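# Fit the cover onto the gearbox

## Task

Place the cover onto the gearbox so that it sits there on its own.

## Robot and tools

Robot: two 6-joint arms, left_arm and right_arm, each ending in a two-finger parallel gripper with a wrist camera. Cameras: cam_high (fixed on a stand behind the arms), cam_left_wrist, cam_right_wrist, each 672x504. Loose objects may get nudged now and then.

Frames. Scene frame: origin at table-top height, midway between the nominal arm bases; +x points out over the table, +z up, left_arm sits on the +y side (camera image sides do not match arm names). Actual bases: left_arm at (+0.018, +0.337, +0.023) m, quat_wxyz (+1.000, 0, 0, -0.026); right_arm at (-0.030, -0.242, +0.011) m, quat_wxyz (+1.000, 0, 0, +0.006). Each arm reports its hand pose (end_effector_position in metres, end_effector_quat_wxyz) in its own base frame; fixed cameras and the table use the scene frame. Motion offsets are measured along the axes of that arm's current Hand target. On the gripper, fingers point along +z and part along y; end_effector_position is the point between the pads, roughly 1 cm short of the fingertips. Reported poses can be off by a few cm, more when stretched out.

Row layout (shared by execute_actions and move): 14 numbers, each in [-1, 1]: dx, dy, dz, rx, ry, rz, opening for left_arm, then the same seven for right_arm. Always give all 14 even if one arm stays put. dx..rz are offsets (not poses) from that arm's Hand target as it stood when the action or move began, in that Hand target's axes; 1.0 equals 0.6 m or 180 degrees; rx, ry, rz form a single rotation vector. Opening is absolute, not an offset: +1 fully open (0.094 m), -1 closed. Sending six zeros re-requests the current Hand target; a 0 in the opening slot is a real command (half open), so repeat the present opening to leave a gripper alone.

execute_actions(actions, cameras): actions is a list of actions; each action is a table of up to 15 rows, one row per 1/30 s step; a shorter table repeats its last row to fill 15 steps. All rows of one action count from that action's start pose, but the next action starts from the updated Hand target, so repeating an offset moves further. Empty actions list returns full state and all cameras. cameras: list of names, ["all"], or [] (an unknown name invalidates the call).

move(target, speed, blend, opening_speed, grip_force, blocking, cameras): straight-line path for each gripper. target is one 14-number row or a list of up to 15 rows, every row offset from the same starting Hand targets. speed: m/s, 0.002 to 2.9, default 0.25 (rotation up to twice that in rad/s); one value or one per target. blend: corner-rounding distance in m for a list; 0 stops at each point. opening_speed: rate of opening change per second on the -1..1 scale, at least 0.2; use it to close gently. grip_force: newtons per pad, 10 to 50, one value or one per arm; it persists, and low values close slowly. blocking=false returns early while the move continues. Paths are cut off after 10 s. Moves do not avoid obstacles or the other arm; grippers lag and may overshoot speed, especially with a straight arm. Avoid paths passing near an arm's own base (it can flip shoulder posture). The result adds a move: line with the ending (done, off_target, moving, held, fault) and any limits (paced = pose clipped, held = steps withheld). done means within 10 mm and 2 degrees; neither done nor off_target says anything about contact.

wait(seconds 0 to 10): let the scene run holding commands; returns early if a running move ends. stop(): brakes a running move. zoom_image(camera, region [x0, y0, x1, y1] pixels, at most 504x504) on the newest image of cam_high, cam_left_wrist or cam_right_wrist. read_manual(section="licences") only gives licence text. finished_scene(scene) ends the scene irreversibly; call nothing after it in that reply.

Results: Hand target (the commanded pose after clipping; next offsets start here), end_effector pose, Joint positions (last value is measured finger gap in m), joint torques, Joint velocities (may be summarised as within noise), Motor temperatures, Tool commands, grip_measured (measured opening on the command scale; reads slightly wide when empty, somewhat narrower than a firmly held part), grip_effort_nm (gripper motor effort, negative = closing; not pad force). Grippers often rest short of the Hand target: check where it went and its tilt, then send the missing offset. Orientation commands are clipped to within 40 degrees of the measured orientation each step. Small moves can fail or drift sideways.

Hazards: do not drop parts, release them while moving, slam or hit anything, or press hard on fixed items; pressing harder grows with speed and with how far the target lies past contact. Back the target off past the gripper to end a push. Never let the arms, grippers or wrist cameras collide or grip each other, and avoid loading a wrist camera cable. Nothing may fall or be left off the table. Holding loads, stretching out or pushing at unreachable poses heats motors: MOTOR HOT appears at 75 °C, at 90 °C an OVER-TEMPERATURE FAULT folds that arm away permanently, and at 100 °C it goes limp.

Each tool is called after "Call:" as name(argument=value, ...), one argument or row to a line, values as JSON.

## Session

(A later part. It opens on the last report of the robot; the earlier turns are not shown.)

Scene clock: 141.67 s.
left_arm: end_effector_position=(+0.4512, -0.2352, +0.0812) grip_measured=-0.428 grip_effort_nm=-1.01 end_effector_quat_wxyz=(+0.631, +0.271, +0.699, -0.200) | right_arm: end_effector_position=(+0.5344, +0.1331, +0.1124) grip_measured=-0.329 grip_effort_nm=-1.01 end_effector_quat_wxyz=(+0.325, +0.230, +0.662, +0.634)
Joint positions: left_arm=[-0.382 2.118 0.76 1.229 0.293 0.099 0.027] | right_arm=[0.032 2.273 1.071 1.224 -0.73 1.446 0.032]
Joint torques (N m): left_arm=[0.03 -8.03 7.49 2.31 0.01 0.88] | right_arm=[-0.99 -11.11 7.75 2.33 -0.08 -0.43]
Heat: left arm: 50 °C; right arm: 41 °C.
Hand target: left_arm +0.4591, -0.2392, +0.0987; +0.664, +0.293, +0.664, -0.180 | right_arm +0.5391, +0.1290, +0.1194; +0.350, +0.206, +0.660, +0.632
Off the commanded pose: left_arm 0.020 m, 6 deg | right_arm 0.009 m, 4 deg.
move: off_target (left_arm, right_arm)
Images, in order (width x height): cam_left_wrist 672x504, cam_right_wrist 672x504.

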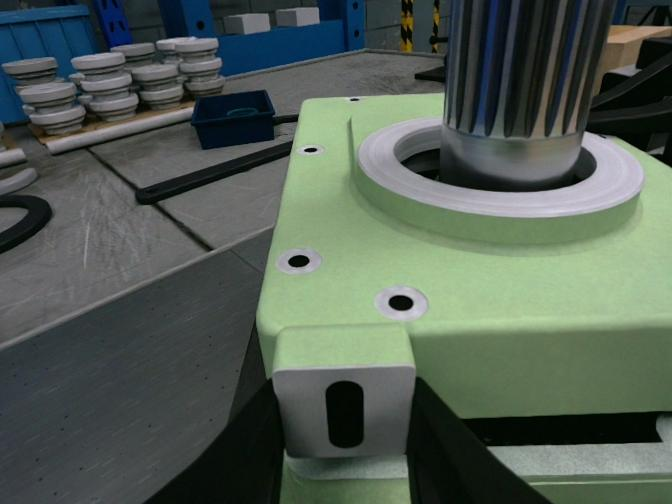

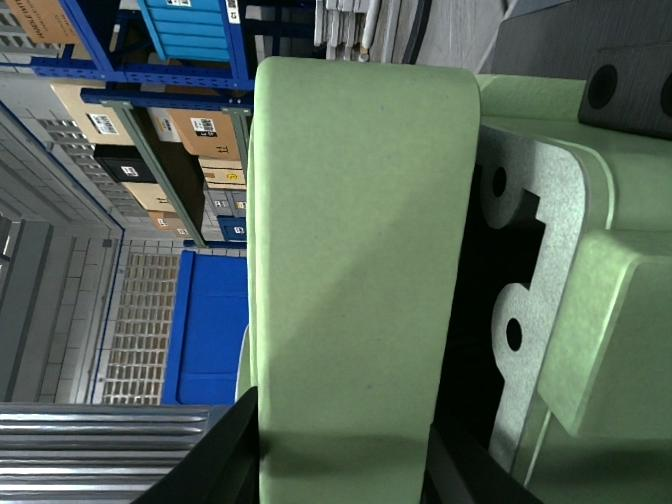

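Call:
move(
  target=[0.0348,-0.0078,-0.0208,0,0,0,-0.6,0.0237,-0.0247,-0.0022,0,0,0,-0.5],
  speed=0.04,
  cameras=["cam_left_wrist","cam_right_wrist"],
)

Scene clock: 144.93 s.
left_arm: end_effector_position=(+0.4501, -0.2349, +0.0818) grip_measured=-0.428 grip_effort_nm=-1.01 end_effector_quat_wxyz=(+0.657, +0.271, +0.675, -0.198) | right_arm: end_effector_position=(+0.5341, +0.1339, +0.1127) grip_measured=-0.329 grip_effort_nm=-1.01 end_effector_quat_wxyz=(+0.342, +0.219, +0.651, +0.642)
Joint positions: left_arm=[-0.382 2.178 0.751 1.366 0.293 0.107 0.027] | right_arm=[0.036 2.308 1.071 1.313 -0.72 1.456 0.032]
Joint torques (N m): left_arm=[0.87 -7.73 3.18 2.11 0.11 0.78] | right_arm=[0.14 -10.47 4.46 2.16 0.04 -0.53]
Heat: left arm: 50 °C; right arm: 40 °C.
Hand target: left_arm +0.4476, -0.2318, +0.0781; +0.664, +0.293, +0.664, -0.180 | right_arm +0.5311, +0.1365, +0.1019; +0.350, +0.206, +0.660, +0.632
Off the commanded pose: left_arm 0.005 m, 4 deg | right_arm 0.011 m, 2 deg.
move: off_target (left_arm, right_arm)
Images, in order (width x height): cam_left_wrist 672x504, cam_right_wrist 672x504.

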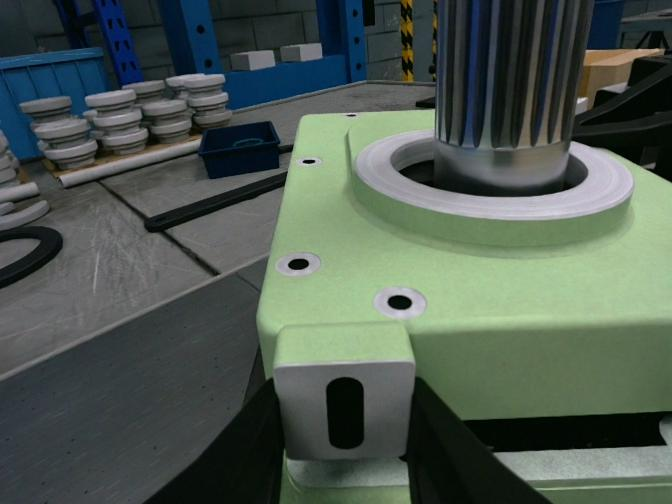

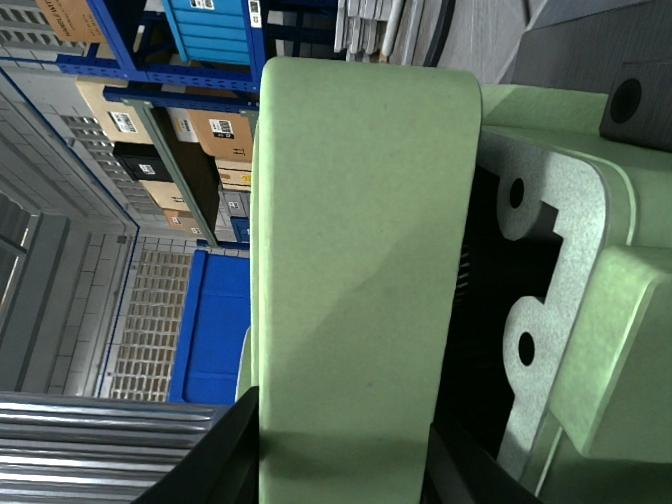

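Call:
move(
  target=[0.014,-0.0037,-0.0178,0,0,0,-0.6,0.0187,0.0007,-0.0012,0,0,0.03,-0.5],
  speed=0.04,
  cameras=["cam_left_wrist","cam_right_wrist"],
)

Scene clock: 147.77 s.
left_arm: end_effector_position=(+0.4422, -0.2314, +0.0823) grip_measured=-0.428 grip_effort_nm=-1.01 end_effector_quat_wxyz=(+0.666, +0.273, +0.665, -0.201) | right_arm: end_effector_position=(+0.5262, +0.1418, +0.1105) grip_measured=-0.332 grip_effort_nm=-1.01 end_effector_quat_wxyz=(+0.329, +0.230, +0.644, +0.652)
Joint positions: left_arm=[-0.377 2.188 0.715 1.438 0.304 0.107 0.027] | right_arm=[0.055 2.308 1.038 1.356 -0.704 1.502 0.031]
Joint torques (N m): left_arm=[1.24 -6.84 2.06 1.97 0.08 0.78] | right_arm=[0.23 -11.26 3.93 1.97 0.07 -0.06]
Heat: left arm: 49 °C; right arm: 40 °C.
Hand target: left_arm +0.4383, -0.2256, +0.0699; +0.664, +0.293, +0.664, -0.180 | right_arm +0.5231, +0.1441, +0.1002; +0.320, +0.237, +0.650, +0.648
Off the commanded pose: left_arm 0.014 m, 3 deg | right_arm 0.011 m, 2 deg.
move: off_target (left_arm, right_arm)
Images, in order (width x height): cam_left_wrist 672x504, cam_right_wrist 672x504.

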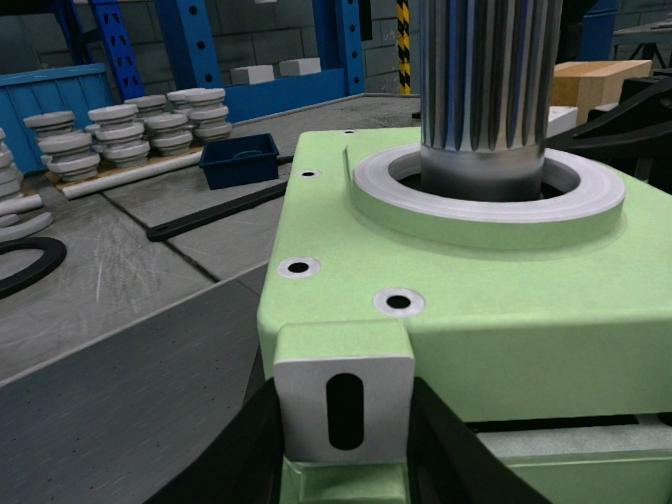

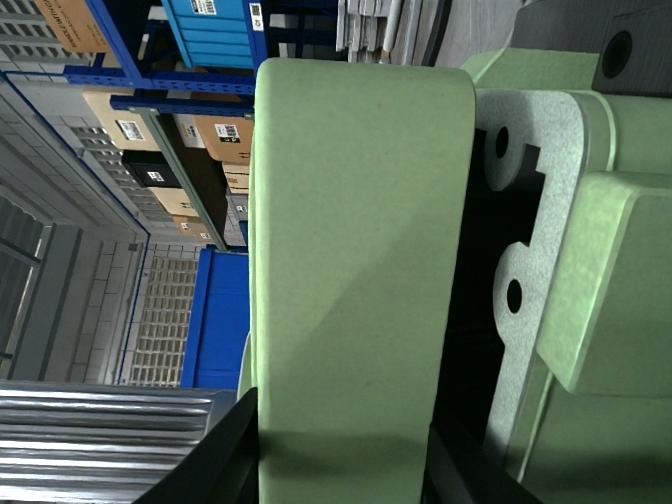

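Call:
move(
  target=[0.0362,-0.0055,0.002,0,0,0,-0.6,-0.005,-0.026,-0.001,0,0,0,-0.5],
  speed=0.04,
  cameras=["cam_left_wrist","cam_right_wrist","cam_high"],
)

Scene clock: 150.37 s.
left_arm: end_effector_position=(+0.4443, -0.2318, +0.0761) grip_measured=-0.428 grip_effort_nm=-1.01 end_effector_quat_wxyz=(+0.669, +0.272, +0.660, -0.208) | right_arm: end_effector_position=(+0.5244, +0.1415, +0.1127) grip_measured=-0.353 grip_effort_nm=-1.01 end_effector_quat_wxyz=(+0.339, +0.220, +0.631, +0.662)
Joint positions: left_arm=[-0.371 2.234 0.731 1.483 0.32 0.096 0.027] | right_arm=[0.055 2.337 1.038 1.439 -0.702 1.524 0.03]
Joint torques (N m): left_arm=[0.62 -2.92 1.66 2.27 -0.09 0.92] | right_arm=[-0.53 -8.66 5.29 1.49 -0.02 -0.29]
Heat: left arm: 49 °C; right arm: 40 °C.
Hand target: left_arm +0.4383, -0.2256, +0.0480; +0.664, +0.293, +0.664, -0.180 | right_arm +0.5263, +0.1407, +0.0849; +0.320, +0.237, +0.650, +0.648
Off the commanded pose: left_arm 0.029 m, 4 deg | right_arm 0.028 m, 4 deg.
move: off_target (left_arm, right_arm)

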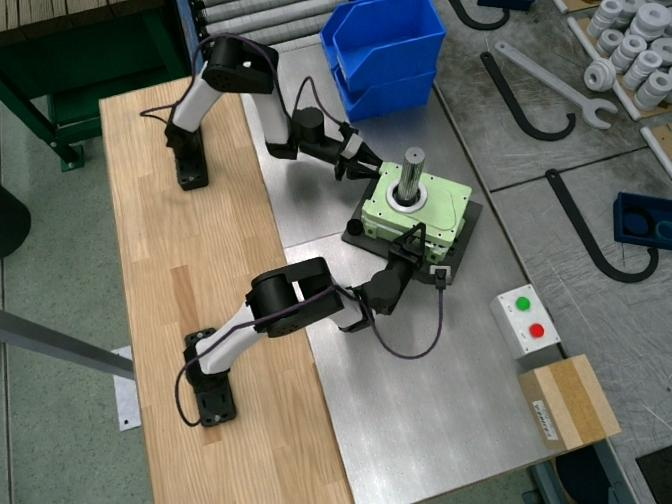

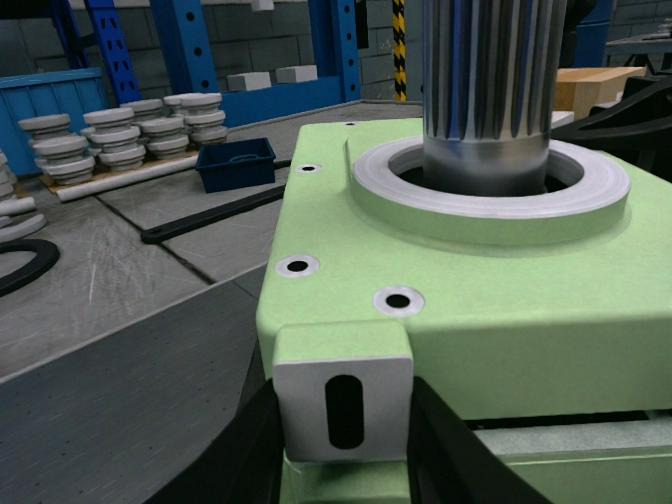

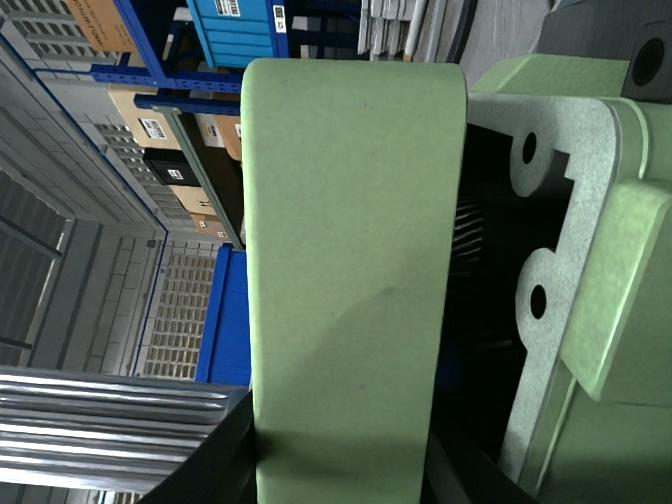

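Call:
move(
  target=[0,0,0,0,0,-0.045,-0.6,-0.004,-0.025,-0.001,0,0,0.035,-0.5],
  speed=0.05,
  cameras=["cam_left_wrist","cam_right_wrist"],
)

Scene clock: 153.47 s.
left_arm: end_effector_position=(+0.4443, -0.2325, +0.0764) grip_measured=-0.428 grip_effort_nm=-1.01 end_effector_quat_wxyz=(+0.662, +0.254, +0.667, -0.229) | right_arm: end_effector_position=(+0.5259, +0.1395, +0.1096) grip_measured=-0.356 grip_effort_nm=-1.01 end_effector_quat_wxyz=(+0.324, +0.233, +0.616, +0.679)
Joint positions: left_arm=[-0.371 2.236 0.733 1.483 0.324 0.037 0.027] | right_arm=[0.05 2.377 1.055 1.496 -0.707 1.602 0.03]
Joint torques (N m): left_arm=[0.55 -2.84 1.51 2.31 -0.15 -0.06] | right_arm=[-0.69 -7.5 4.92 1.24 -0.03 0.08]
Motor temperatures (°C): left_arm=[21 36 40 49 22 22 23] | right_arm=[22 39 34 38 20 18 21]
Heat: left arm: 49 °C; right arm: 39 °C.
Hand target: left_arm +0.4383, -0.2256, +0.0480; +0.649, +0.245, +0.683, -0.227 | right_arm +0.5291, +0.1378, +0.0702; +0.283, +0.273, +0.636, +0.664
Off the commanded pose: left_arm 0.030 m, 3 deg | right_arm 0.039 m, 7 deg.
move: off_target (left_arm, right_arm)
Images, in order (width x height): cam_left_wrist 672x504, cam_right_wrist 672x504.

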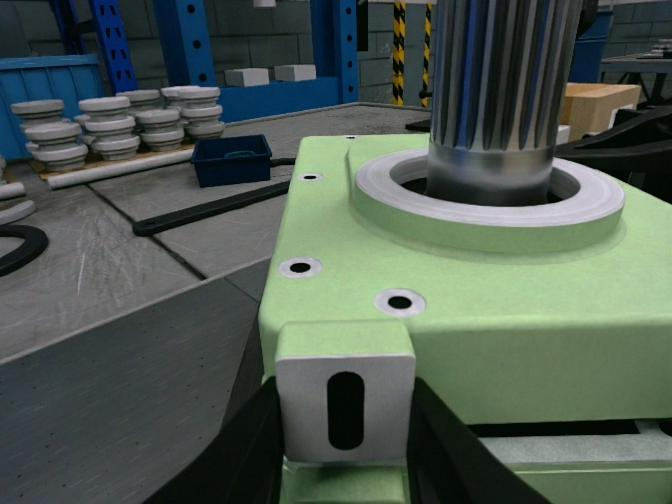

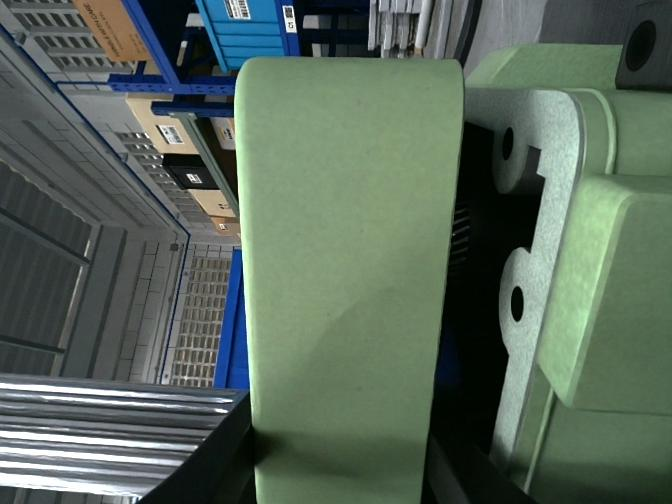

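Call:
zoom_image(
  camera="cam_left_wrist",
  region=[240, 290, 672, 504],
)

Call:
zoom_image(
  camera="cam_right_wrist",
  region=[230, 40, 672, 504],
)

Scaled by 1.167 from the camera's 672x504 image, which has a finer 960x720 frame.

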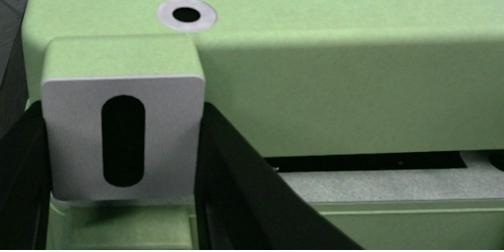

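Scaled by 1.086 from the camera's 672x504 image, which has a finer 960x720 frame.

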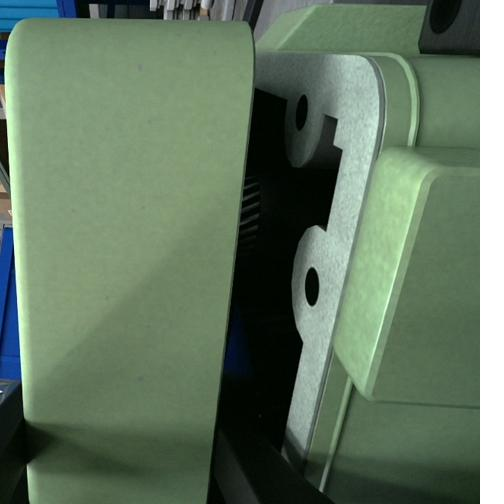

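Call:
move(
  target=[-0.0283,0,-0.0065,0,0,0,-0.6,0.0112,0.0415,-0.0007,0.07,0,0,-0.2],
  speed=0.06,
  opening_speed=0.3,
  cameras=["cam_left_wrist","cam_right_wrist"],
)

Scene clock: 164.10 s.
left_arm: end_effector_position=(+0.4414, -0.2329, +0.0716) grip_measured=-0.428 grip_effort_nm=-1.01 end_effector_quat_wxyz=(+0.654, +0.250, +0.674, -0.235) | right_arm: end_effector_position=(+0.5260, +0.1386, +0.1093) grip_measured=-0.201 grip_effort_nm=0.06 end_effector_quat_wxyz=(+0.277, +0.282, +0.689, +0.607)
Joint positions: left_arm=[-0.374 2.236 0.724 1.477 0.325 0.022 0.027] | right_arm=[0.05 2.158 1.039 0.975 -0.698 1.438 0.038]
Joint torques (N m): left_arm=[1.06 -9.35 0.39 1.92 -0.14 0.11] | right_arm=[0.4 -12.42 6.12 1.1 0.04 -0.13]
Heat: left arm: 48 °C; right arm: 37 °C.
Hand target: left_arm +0.4359, -0.2238, +0.0651; +0.649, +0.246, +0.683, -0.226 | right_arm +0.5234, +0.1417, +0.0952; +0.252, +0.302, +0.705, +0.591
Off the commanded pose: left_arm 0.012 m, 2 deg | right_arm 0.015 m, 4 deg.
move: off_target (left_arm, right_arm)
Images, in order (width x height): cam_left_wrist 672x504, cam_right_wrist 672x504.

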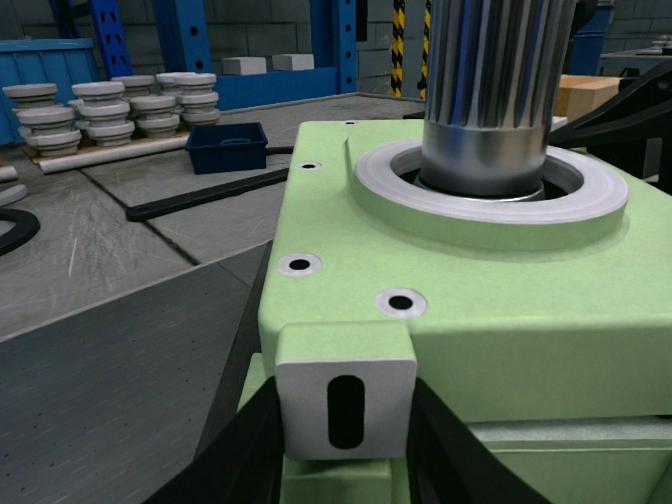

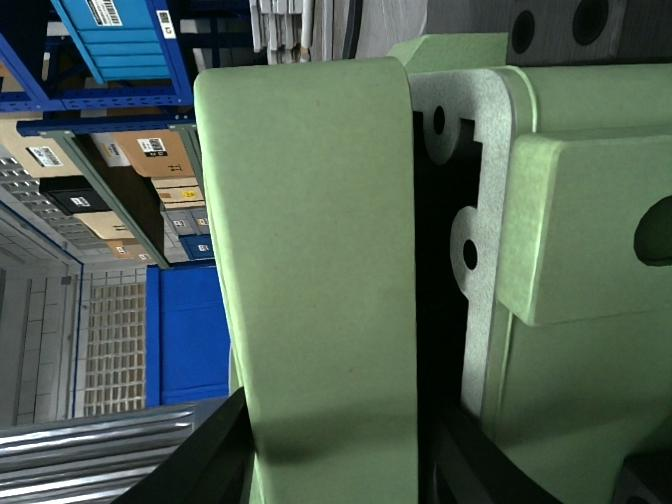

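Call:
move(
  target=[0.025,0,0.0013,0,0,0,-0.6,0,-0.0493,0.0088,0.02,0,0,-0.2],
  speed=0.05,
  cameras=["cam_left_wrist","cam_right_wrist"],
)

Scene clock: 166.43 s.
left_arm: end_effector_position=(+0.4421, -0.2332, +0.0693) grip_measured=-0.428 grip_effort_nm=-1.01 end_effector_quat_wxyz=(+0.654, +0.250, +0.674, -0.234) | right_arm: end_effector_position=(+0.5266, +0.1378, +0.1085) grip_measured=-0.201 grip_effort_nm=0.06 end_effector_quat_wxyz=(+0.293, +0.268, +0.696, +0.598)
Joint positions: left_arm=[-0.374 2.246 0.728 1.481 0.325 0.024 0.027] | right_arm=[0.05 2.158 1.039 0.971 -0.693 1.388 0.038]
Joint torques (N m): left_arm=[1.07 -4.67 0.85 2.34 -0.14 0.11] | right_arm=[0.59 -8.59 5.74 0.75 0.11 -0.14]
Heat: left arm: 48 °C; right arm: 37 °C.
Hand target: left_arm +0.4360, -0.2237, +0.0502; +0.649, +0.245, +0.683, -0.227 | right_arm +0.5233, +0.1418, +0.0651; +0.242, +0.310, +0.723, +0.568
Off the commanded pose: left_arm 0.022 m, 2 deg | right_arm 0.044 m, 9 deg.
move: off_target (left_arm, right_arm)
Images, in order (width x height): cam_left_wrist 672x504, cam_right_wrist 672x504.

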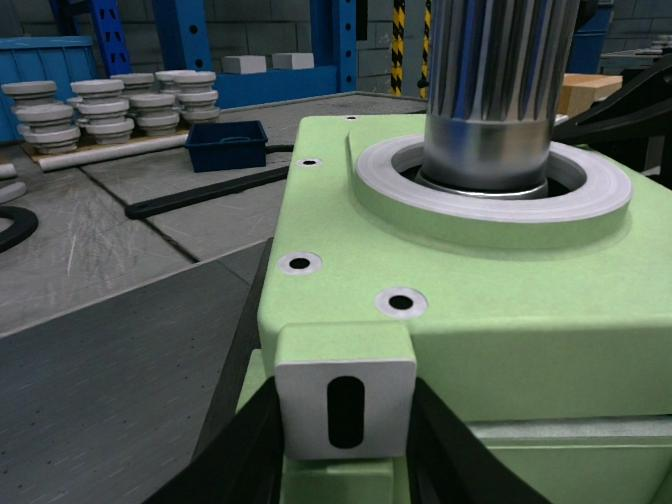

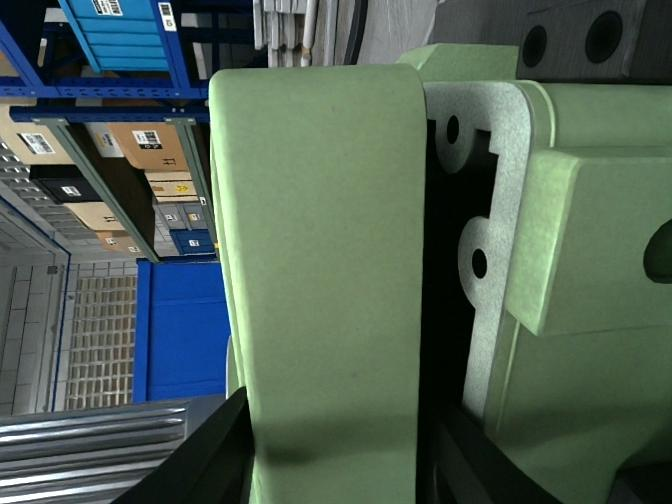

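Call:
move(
  target=[0,0,0,0,0,0,-0.6,0,0.0324,-0.1413,0,0,0,-0.1],
  speed=0.05,
  opening_speed=0.3,
  cameras=["cam_left_wrist","cam_right_wrist","cam_high"],
)

Scene clock: 169.73 s.
left_arm: end_effector_position=(+0.4419, -0.2331, +0.0668) grip_measured=-0.428 grip_effort_nm=-1.01 end_effector_quat_wxyz=(+0.652, +0.249, +0.677, -0.235) | right_arm: end_effector_position=(+0.4696, +0.0887, +0.0936) grip_measured=-0.101 grip_effort_nm=0.07 end_effector_quat_wxyz=(+0.234, +0.320, +0.723, +0.566)
Joint positions: left_arm=[-0.374 2.251 0.728 1.481 0.325 0.019 0.027] | right_arm=[-0.079 1.955 0.835 0.75 -0.805 1.322 0.042]
Joint torques (N m): left_arm=[1.09 -5.12 0.9 2.35 -0.12 0.15] | right_arm=[-0.55 -12.74 5.35 1.95 -0.22 -0.14]
Heat: left arm: 48 °C; right arm: 37 °C.
Hand target: left_arm +0.4360, -0.2237, +0.0501; +0.649, +0.246, +0.683, -0.227 | right_arm +0.4672, +0.0879, +0.1040; +0.242, +0.310, +0.723, +0.568
Off the commanded pose: left_arm 0.020 m, 1 deg | right_arm 0.011 m, 2 deg.
move: off_target (left_arm, right_arm)

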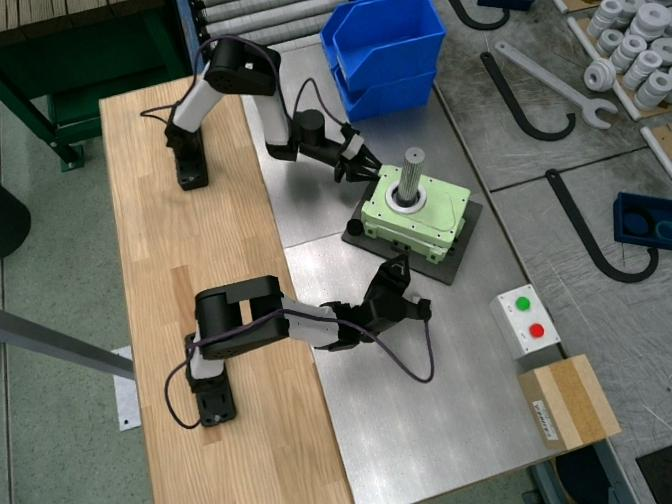

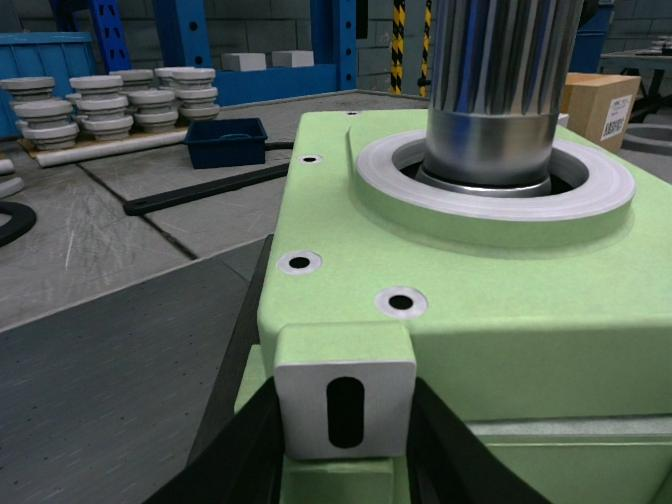

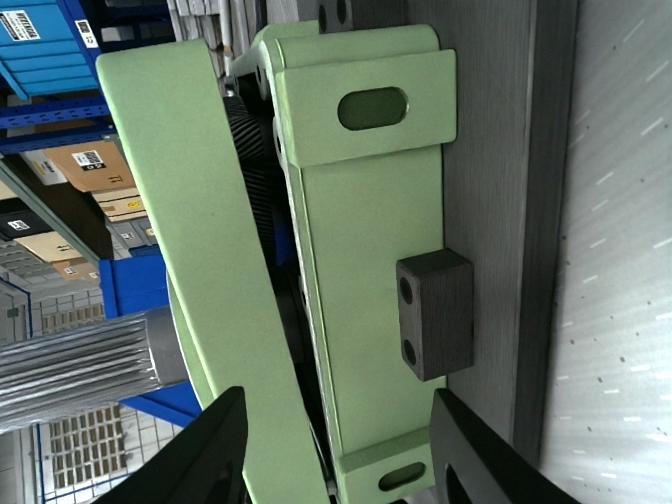

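Call:
zoom_image(
  camera="cam_right_wrist",
  region=[80, 10, 380, 310],
)

Call:
zoom_image(
  camera="cam_right_wrist",
  region=[200, 300, 470, 504],
)

Call:
zoom_image(
  camera="cam_left_wrist",
  region=[220, 330, 672, 504],
)

Scaled by 1.680 from the camera's 672x504 image, which has a finer 960x720 frame.

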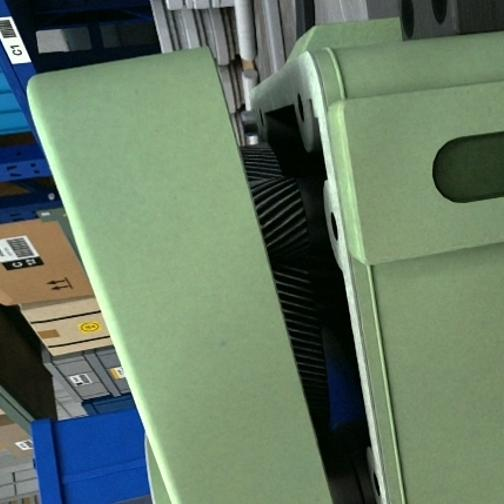

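Scaled by 1.867 from the camera's 672x504 image, which has a finer 960x720 frame.

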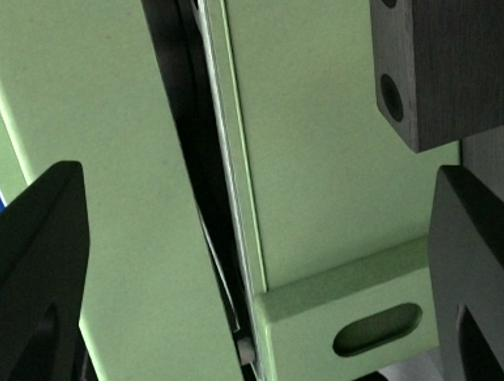

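Scaled by 1.115 from the camera's 672x504 image, which has a finer 960x720 frame.

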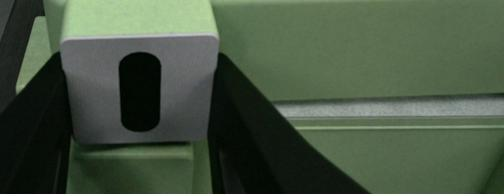

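Call:
zoom_image(
  camera="cam_high",
  region=[350, 150, 480, 280],
)

Scaled by 3.877 from the camera's 672x504 image, which has a finer 960x720 frame.

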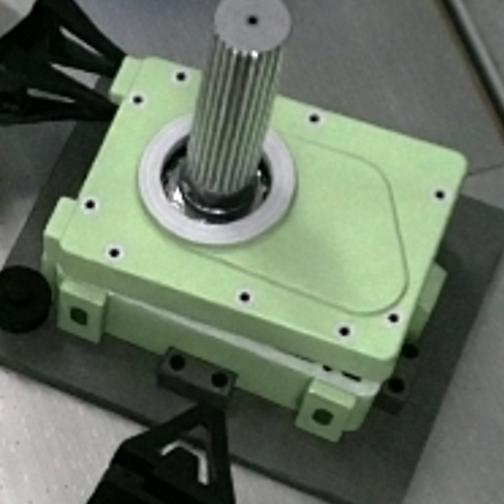

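Call:
move(
  target=[-0.02,0,-0.0253,0,0,0,-0.6,0,0,-0.0167,0,0,0,-0.1],
  speed=0.05,
  cameras=["cam_left_wrist","cam_right_wrist"],
)

Scene clock: 181.90 s.
left_arm: end_effector_position=(+0.4386, -0.2320, +0.0691) grip_measured=-0.428 grip_effort_nm=-1.01 end_effector_quat_wxyz=(+0.651, +0.249, +0.677, -0.235) | right_arm: end_effector_position=(+0.4626, +0.0826, +0.0960) grip_measured=-0.101 grip_effort_nm=0.07 end_effector_quat_wxyz=(+0.234, +0.320, +0.723, +0.566)
Joint positions: left_arm=[-0.375 2.235 0.712 1.479 0.324 0.019 0.027] | right_arm=[-0.099 1.928 0.811 0.739 -0.825 1.311 0.042]
Joint torques (N m): left_arm=[2.4 -9.76 -3.45 2.31 0.03 0.17] | right_arm=[-0.59 -12.55 5.39 1.93 -0.25 -0.14]
Heat: left arm: 49 °C; right arm: 37 °C.
Hand target: left_arm +0.4245, -0.2147, +0.0629; +0.649, +0.246, +0.683, -0.227 | right_arm +0.4601, +0.0812, +0.1064; +0.242, +0.310, +0.723, +0.568
Off the commanded pose: left_arm 0.023 m, 1 deg | right_arm 0.011 m, 2 deg.
move: off_target (left_arm, right_arm)
Images, in order (width x height): cam_left_wrist 672x504, cam_right_wrist 672x504.

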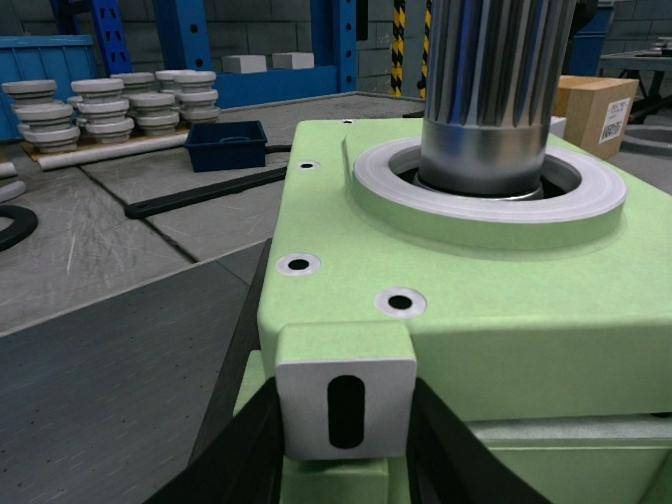

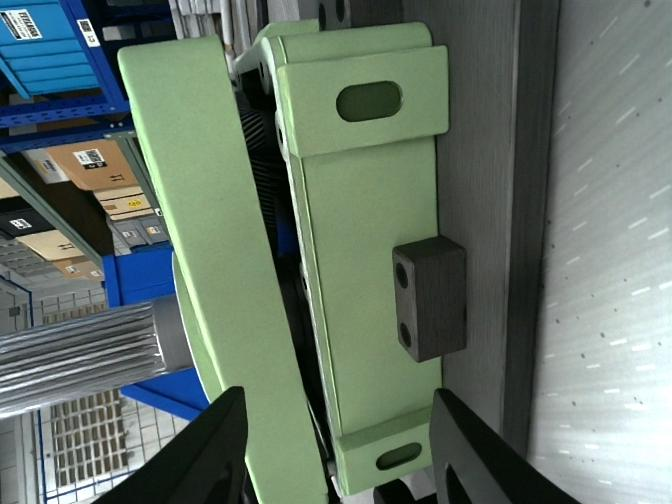

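Call:
zoom_image(
  camera="cam_right_wrist",
  region=[100, 10, 340, 250],
)

Call:
zoom_image(
  camera="cam_left_wrist",
  region=[220, 330, 480, 504],
)

Call:
zoom_image(
  camera="cam_right_wrist",
  region=[220, 350, 460, 504],
)

Scaled by 2.100 from the camera's 672x504 image, which has a finer 960x720 frame.

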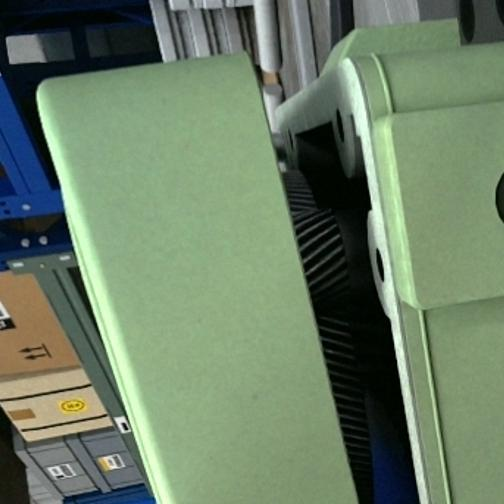

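Scaled by 1.938 from the camera's 672x504 image, which has a finer 960x720 frame.

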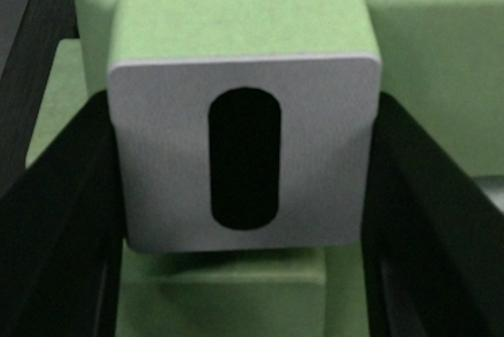

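Scaled by 2.100 from the camera's 672x504 image, which has a finer 960x720 frame.

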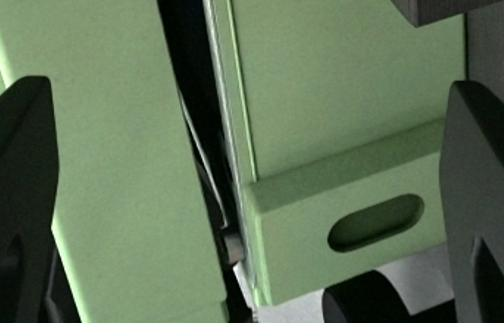

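Call:
move(
  target=[0.008,0.003,0,0,0.05,0,-0.6,0,0,0,0,0,0,-0.1],
  speed=0.05,
  cameras=["cam_left_wrist","cam_right_wrist"],
)

Scene clock: 189.27 s.
left_arm: end_effector_position=(+0.4330, -0.2323, +0.0748) grip_measured=-0.428 grip_effort_nm=-1.01 end_effector_quat_wxyz=(+0.618, +0.263, +0.705, -0.226) | right_arm: end_effector_position=(+0.4625, +0.0827, +0.0959) grip_measured=-0.101 grip_effort_nm=0.07 end_effector_quat_wxyz=(+0.234, +0.320, +0.723, +0.566)
Joint positions: left_arm=[-0.379 2.103 0.69 1.272 0.325 0.053 0.027] | right_arm=[-0.099 1.928 0.811 0.738 -0.825 1.311 0.042]
Joint torques (N m): left_arm=[3.1 -11.12 -0.38 1.28 -0.04 0.38] | right_arm=[-0.66 -12.55 5.39 1.92 -0.24 -0.14]
Heat: left arm: 49 °C; right arm: 37 °C.
Hand target: left_arm +0.4256, -0.2131, +0.0582; +0.594, +0.263, +0.732, -0.207 | right_arm +0.4602, +0.0812, +0.1065; +0.242, +0.310, +0.723, +0.568
Off the commanded pose: left_arm 0.026 m, 5 deg | right_arm 0.011 m, 2 deg.
move: off_target (left_arm, right_arm)
Images, in order (width x height): cam_left_wrist 672x504, cam_right_wrist 672x504.

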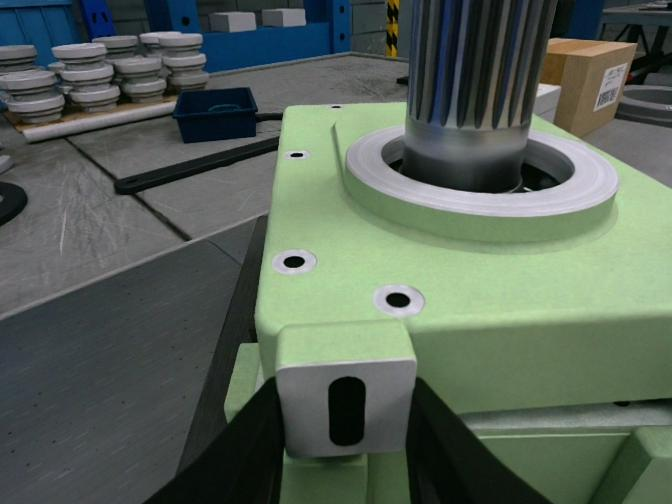

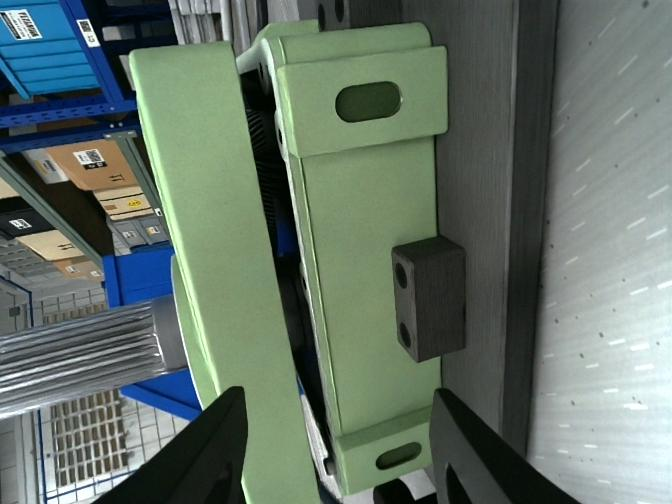

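Call:
zoom_image(
  camera="cam_right_wrist",
  region=[100, 10, 340, 250],
)

Call:
zoom_image(
  camera="cam_right_wrist",
  region=[220, 330, 460, 504],
)

Scaled by 2.100 from the camera's 672x504 image, which has a finer 960x720 frame.

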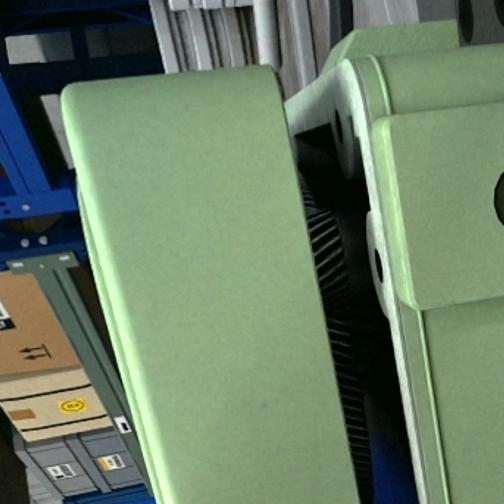

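Scaled by 2.100 from the camera's 672x504 image, which has a finer 960x720 frame.

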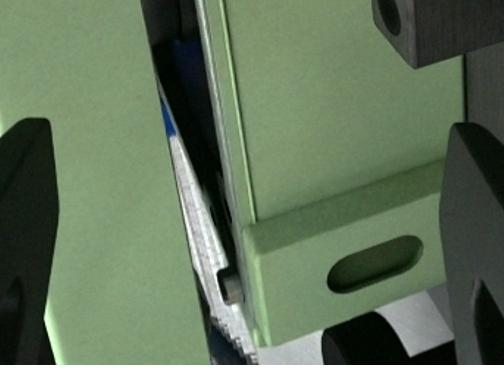

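Call:
move(
  target=[0,0.0167,0,0,0,0,-0.6,0,0,0,0,0,0,-0.1],
  speed=0.04,
  cameras=["cam_left_wrist","cam_right_wrist"],
)

Scene clock: 192.27 s.
left_arm: end_effector_position=(+0.4343, -0.2313, +0.0751) grip_measured=-0.428 grip_effort_nm=-1.01 end_effector_quat_wxyz=(+0.617, +0.268, +0.704, -0.228) | right_arm: end_effector_position=(+0.4625, +0.0827, +0.0959) grip_measured=-0.101 grip_effort_nm=0.07 end_effector_quat_wxyz=(+0.234, +0.320, +0.723, +0.566)
Joint positions: left_arm=[-0.369 2.103 0.697 1.263 0.345 0.058 0.027] | right_arm=[-0.099 1.928 0.811 0.738 -0.825 1.311 0.042]
Joint torques (N m): left_arm=[5.01 -10.69 0.28 1.27 0.05 0.38] | right_arm=[-0.68 -12.57 5.39 1.93 -0.25 -0.14]
Heat: left arm: 48 °C; right arm: 38 °C.
Hand target: left_arm +0.4319, -0.2053, +0.0582; +0.594, +0.262, +0.732, -0.207 | right_arm +0.4602, +0.0812, +0.1065; +0.242, +0.310, +0.723, +0.568
Off the commanded pose: left_arm 0.031 m, 5 deg | right_arm 0.011 m, 2 deg.
move: off_target (left_arm, right_arm)
Images, in order (width x height): cam_left_wrist 672x504, cam_right_wrist 672x504.

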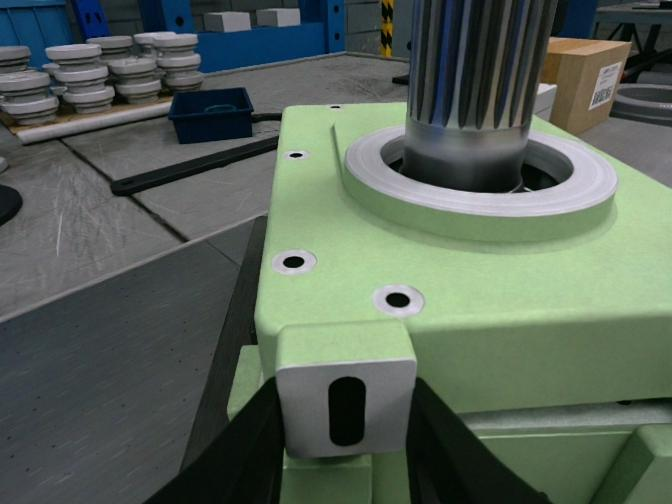

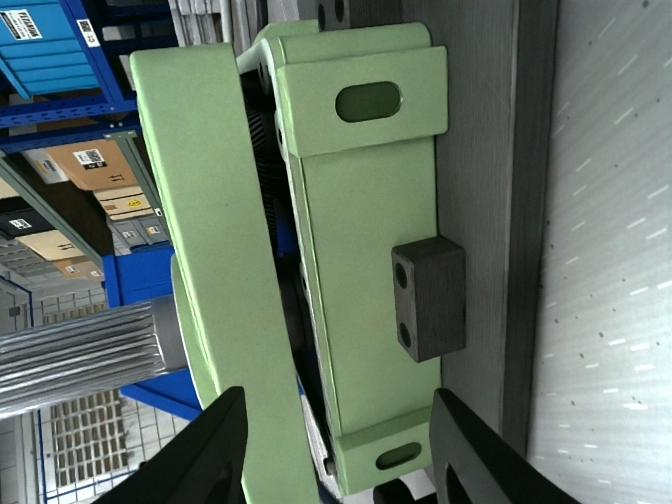

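Call:
execute_actions(
  actions=[],
)

Scene clock: 194.30 s.
left_arm: end_effector_position=(+0.4343, -0.2313, +0.0751) grip_measured=-0.428 grip_effort_nm=-1.01 end_effector_quat_wxyz=(+0.617, +0.268, +0.704, -0.228) | right_arm: end_effector_position=(+0.4625, +0.0827, +0.0959) grip_measured=-0.101 grip_effort_nm=0.07 end_effector_quat_wxyz=(+0.234, +0.320, +0.723, +0.566)
Joint positions: left_arm=[-0.369 2.103 0.697 1.263 0.345 0.058 0.027] | right_arm=[-0.099 1.928 0.811 0.738 -0.825 1.311 0.042]
Joint velocities: within noise
Joint torques (N m): left_arm=[4.98 -10.67 0.31 1.26 0.05 0.36] | right_arm=[-0.65 -12.57 5.41 1.93 -0.24 -0.14]
Motor temperatures (°C): left_arm=[21 35 36 47 22 22 23] | right_arm=[22 38 30 35 20 18 20]
Heat: left arm: 47 °C; right arm: 38 °C.
Hand target: left_arm +0.4319, -0.2053, +0.0582; +0.594, +0.262, +0.732, -0.207 | right_arm +0.4602, +0.0812, +0.1065; +0.242, +0.310, +0.723, +0.568
Tool commands: left_gripper/opening=-0.6 right_gripper/opening=-0.1
Off the commanded pose: left_arm 0.031 m, 5 deg | right_arm 0.011 m, 2 deg.

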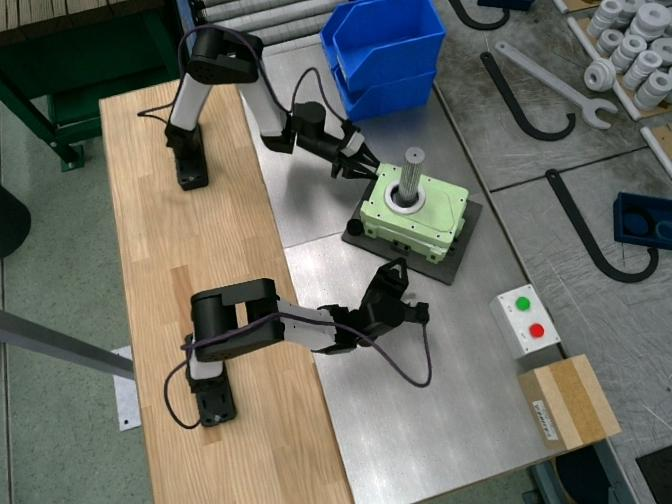

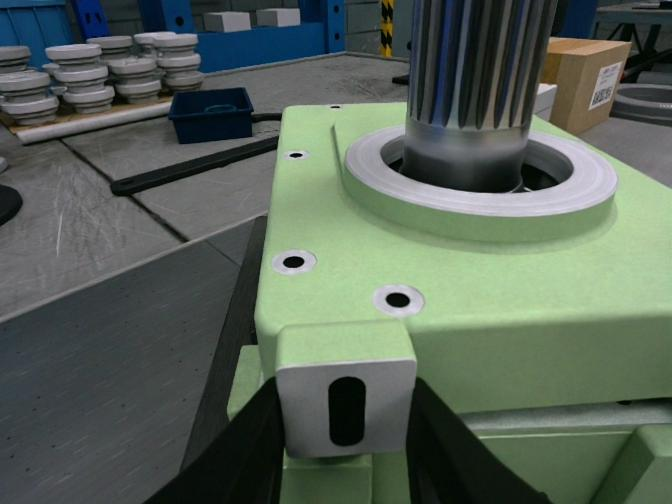

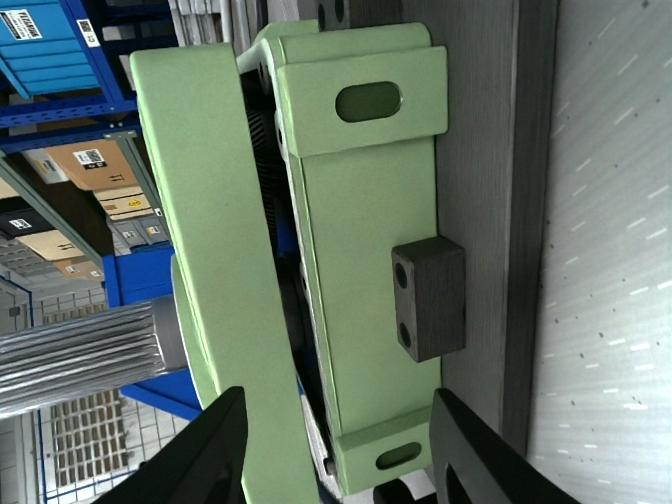

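Call:
move(
  target=[-0.06, 0.02, 0, 0, 0, 0, -0.6, 0, 0, 0, 0, 0, 0, -0.1],
  speed=0.08,
  cameras=["cam_left_wrist"],
)

Scene clock: 195.97 s.
left_arm: end_effector_position=(+0.4388, -0.2297, +0.0847) grip_measured=-0.428 grip_effort_nm=-1.01 end_effector_quat_wxyz=(+0.586, +0.282, +0.724, -0.229) | right_arm: end_effector_position=(+0.4625, +0.0827, +0.0959) grip_measured=-0.101 grip_effort_nm=0.07 end_effector_quat_wxyz=(+0.234, +0.320, +0.723, +0.566)
Joint positions: left_arm=[-0.35 2.004 0.738 1.04 0.384 0.086 0.027] | right_arm=[-0.099 1.928 0.811 0.738 -0.825 1.311 0.042]
Joint torques (N m): left_arm=[5.57 -12.71 2.85 1.58 -0.09 0.15] | right_arm=[-0.68 -12.53 5.39 1.93 -0.24 -0.14]
Heat: left arm: 47 °C; right arm: 38 °C.
Hand target: left_arm +0.4451, -0.2010, +0.0936; +0.594, +0.262, +0.732, -0.207 | right_arm +0.4602, +0.0812, +0.1065; +0.242, +0.310, +0.723, +0.568
Off the commanded pose: left_arm 0.031 m, 4 deg | right_arm 0.011 m, 2 deg.
move: off_target (left_arm, right_arm)
Images, in order (width x height): cam_left_wrist 672x504.

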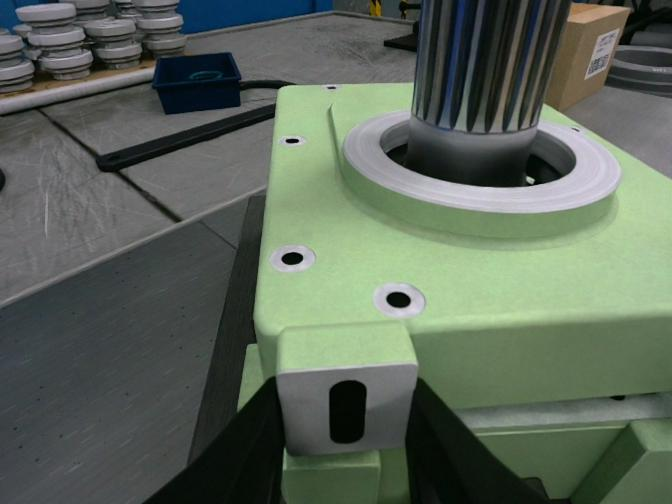

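Call:
move(
  target=[-0.02, 0.04, 0, -0.03, 0, 0, -0.6, 0, 0, 0, 0, 0, 0, -0.1],
  speed=0.08,
  cameras=["cam_left_wrist"],
)

Scene clock: 198.27 s.
left_arm: end_effector_position=(+0.4407, -0.2285, +0.0886) grip_measured=-0.428 grip_effort_nm=-1.01 end_effector_quat_wxyz=(+0.580, +0.284, +0.729, -0.225) | right_arm: end_effector_position=(+0.4625, +0.0827, +0.0959) grip_measured=-0.101 grip_effort_nm=0.07 end_effector_quat_wxyz=(+0.234, +0.320, +0.723, +0.566)
Joint positions: left_arm=[-0.347 1.977 0.752 0.98 0.384 0.094 0.027] | right_arm=[-0.099 1.928 0.811 0.738 -0.825 1.311 0.042]
Joint torques (N m): left_arm=[7.01 -13.08 4.11 1.71 -0.95 0.05] | right_arm=[-0.65 -12.56 5.38 1.93 -0.24 -0.14]
Heat: left arm: 47 °C; right arm: 38 °C.
Hand target: left_arm +0.4622, -0.1839, +0.1056; +0.606, +0.234, +0.741, -0.172 | right_arm +0.4602, +0.0812, +0.1065; +0.242, +0.310, +0.723, +0.568
Off the commanded pose: left_arm 0.052 m, 9 deg | right_arm 0.011 m, 2 deg.
move: off_target (left_arm, right_arm)
Images, in order (width x height): cam_left_wrist 672x504.

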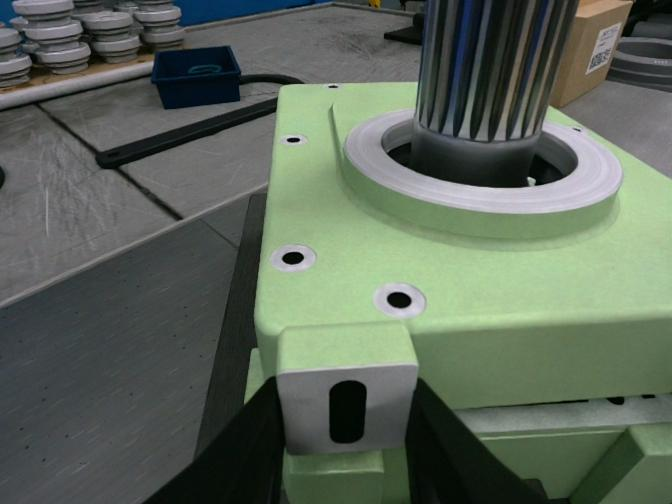

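Call:
move(
  target=[0.05, 0.02, 0, 0, 0, 0, -0.6, 0, 0, 0, 0, 0, 0, -0.1],
  speed=0.08,
  cameras=["cam_left_wrist"],
)

Scene clock: 199.70 s.
left_arm: end_effector_position=(+0.4437, -0.2257, +0.0845) grip_measured=-0.428 grip_effort_nm=-1.01 end_effector_quat_wxyz=(+0.591, +0.289, +0.716, -0.231) | right_arm: end_effector_position=(+0.4625, +0.0827, +0.0959) grip_measured=-0.101 grip_effort_nm=0.07 end_effector_quat_wxyz=(+0.234, +0.320, +0.723, +0.566)
Joint positions: left_arm=[-0.327 2.027 0.752 1.061 0.42 0.099 0.027] | right_arm=[-0.099 1.928 0.811 0.738 -0.825 1.311 0.042]
Joint torques (N m): left_arm=[9.16 -8.88 1.47 2.01 -0.94 0.13] | right_arm=[-0.66 -12.53 5.41 1.93 -0.24 -0.14]
Heat: left arm: 47 °C; right arm: 38 °C.
Hand target: left_arm +0.4641, -0.1699, +0.0765; +0.606, +0.234, +0.741, -0.172 | right_arm +0.4602, +0.0812, +0.1065; +0.242, +0.310, +0.723, +0.568
Off the commanded pose: left_arm 0.060 m, 10 deg | right_arm 0.011 m, 2 deg.
move: off_target (left_arm, right_arm)
Images, in order (width x height): cam_left_wrist 672x504.

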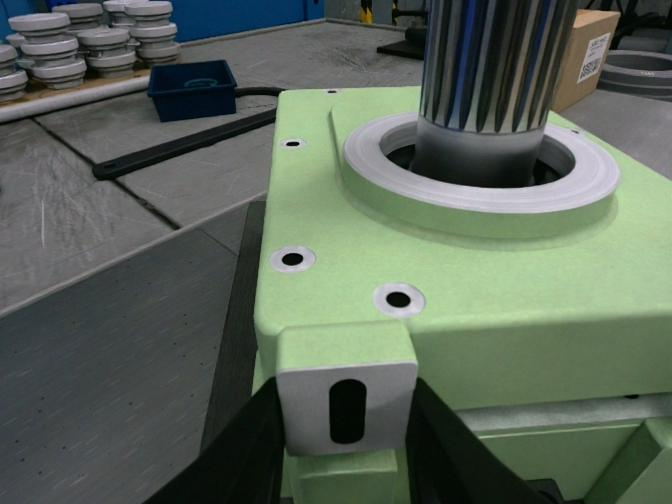

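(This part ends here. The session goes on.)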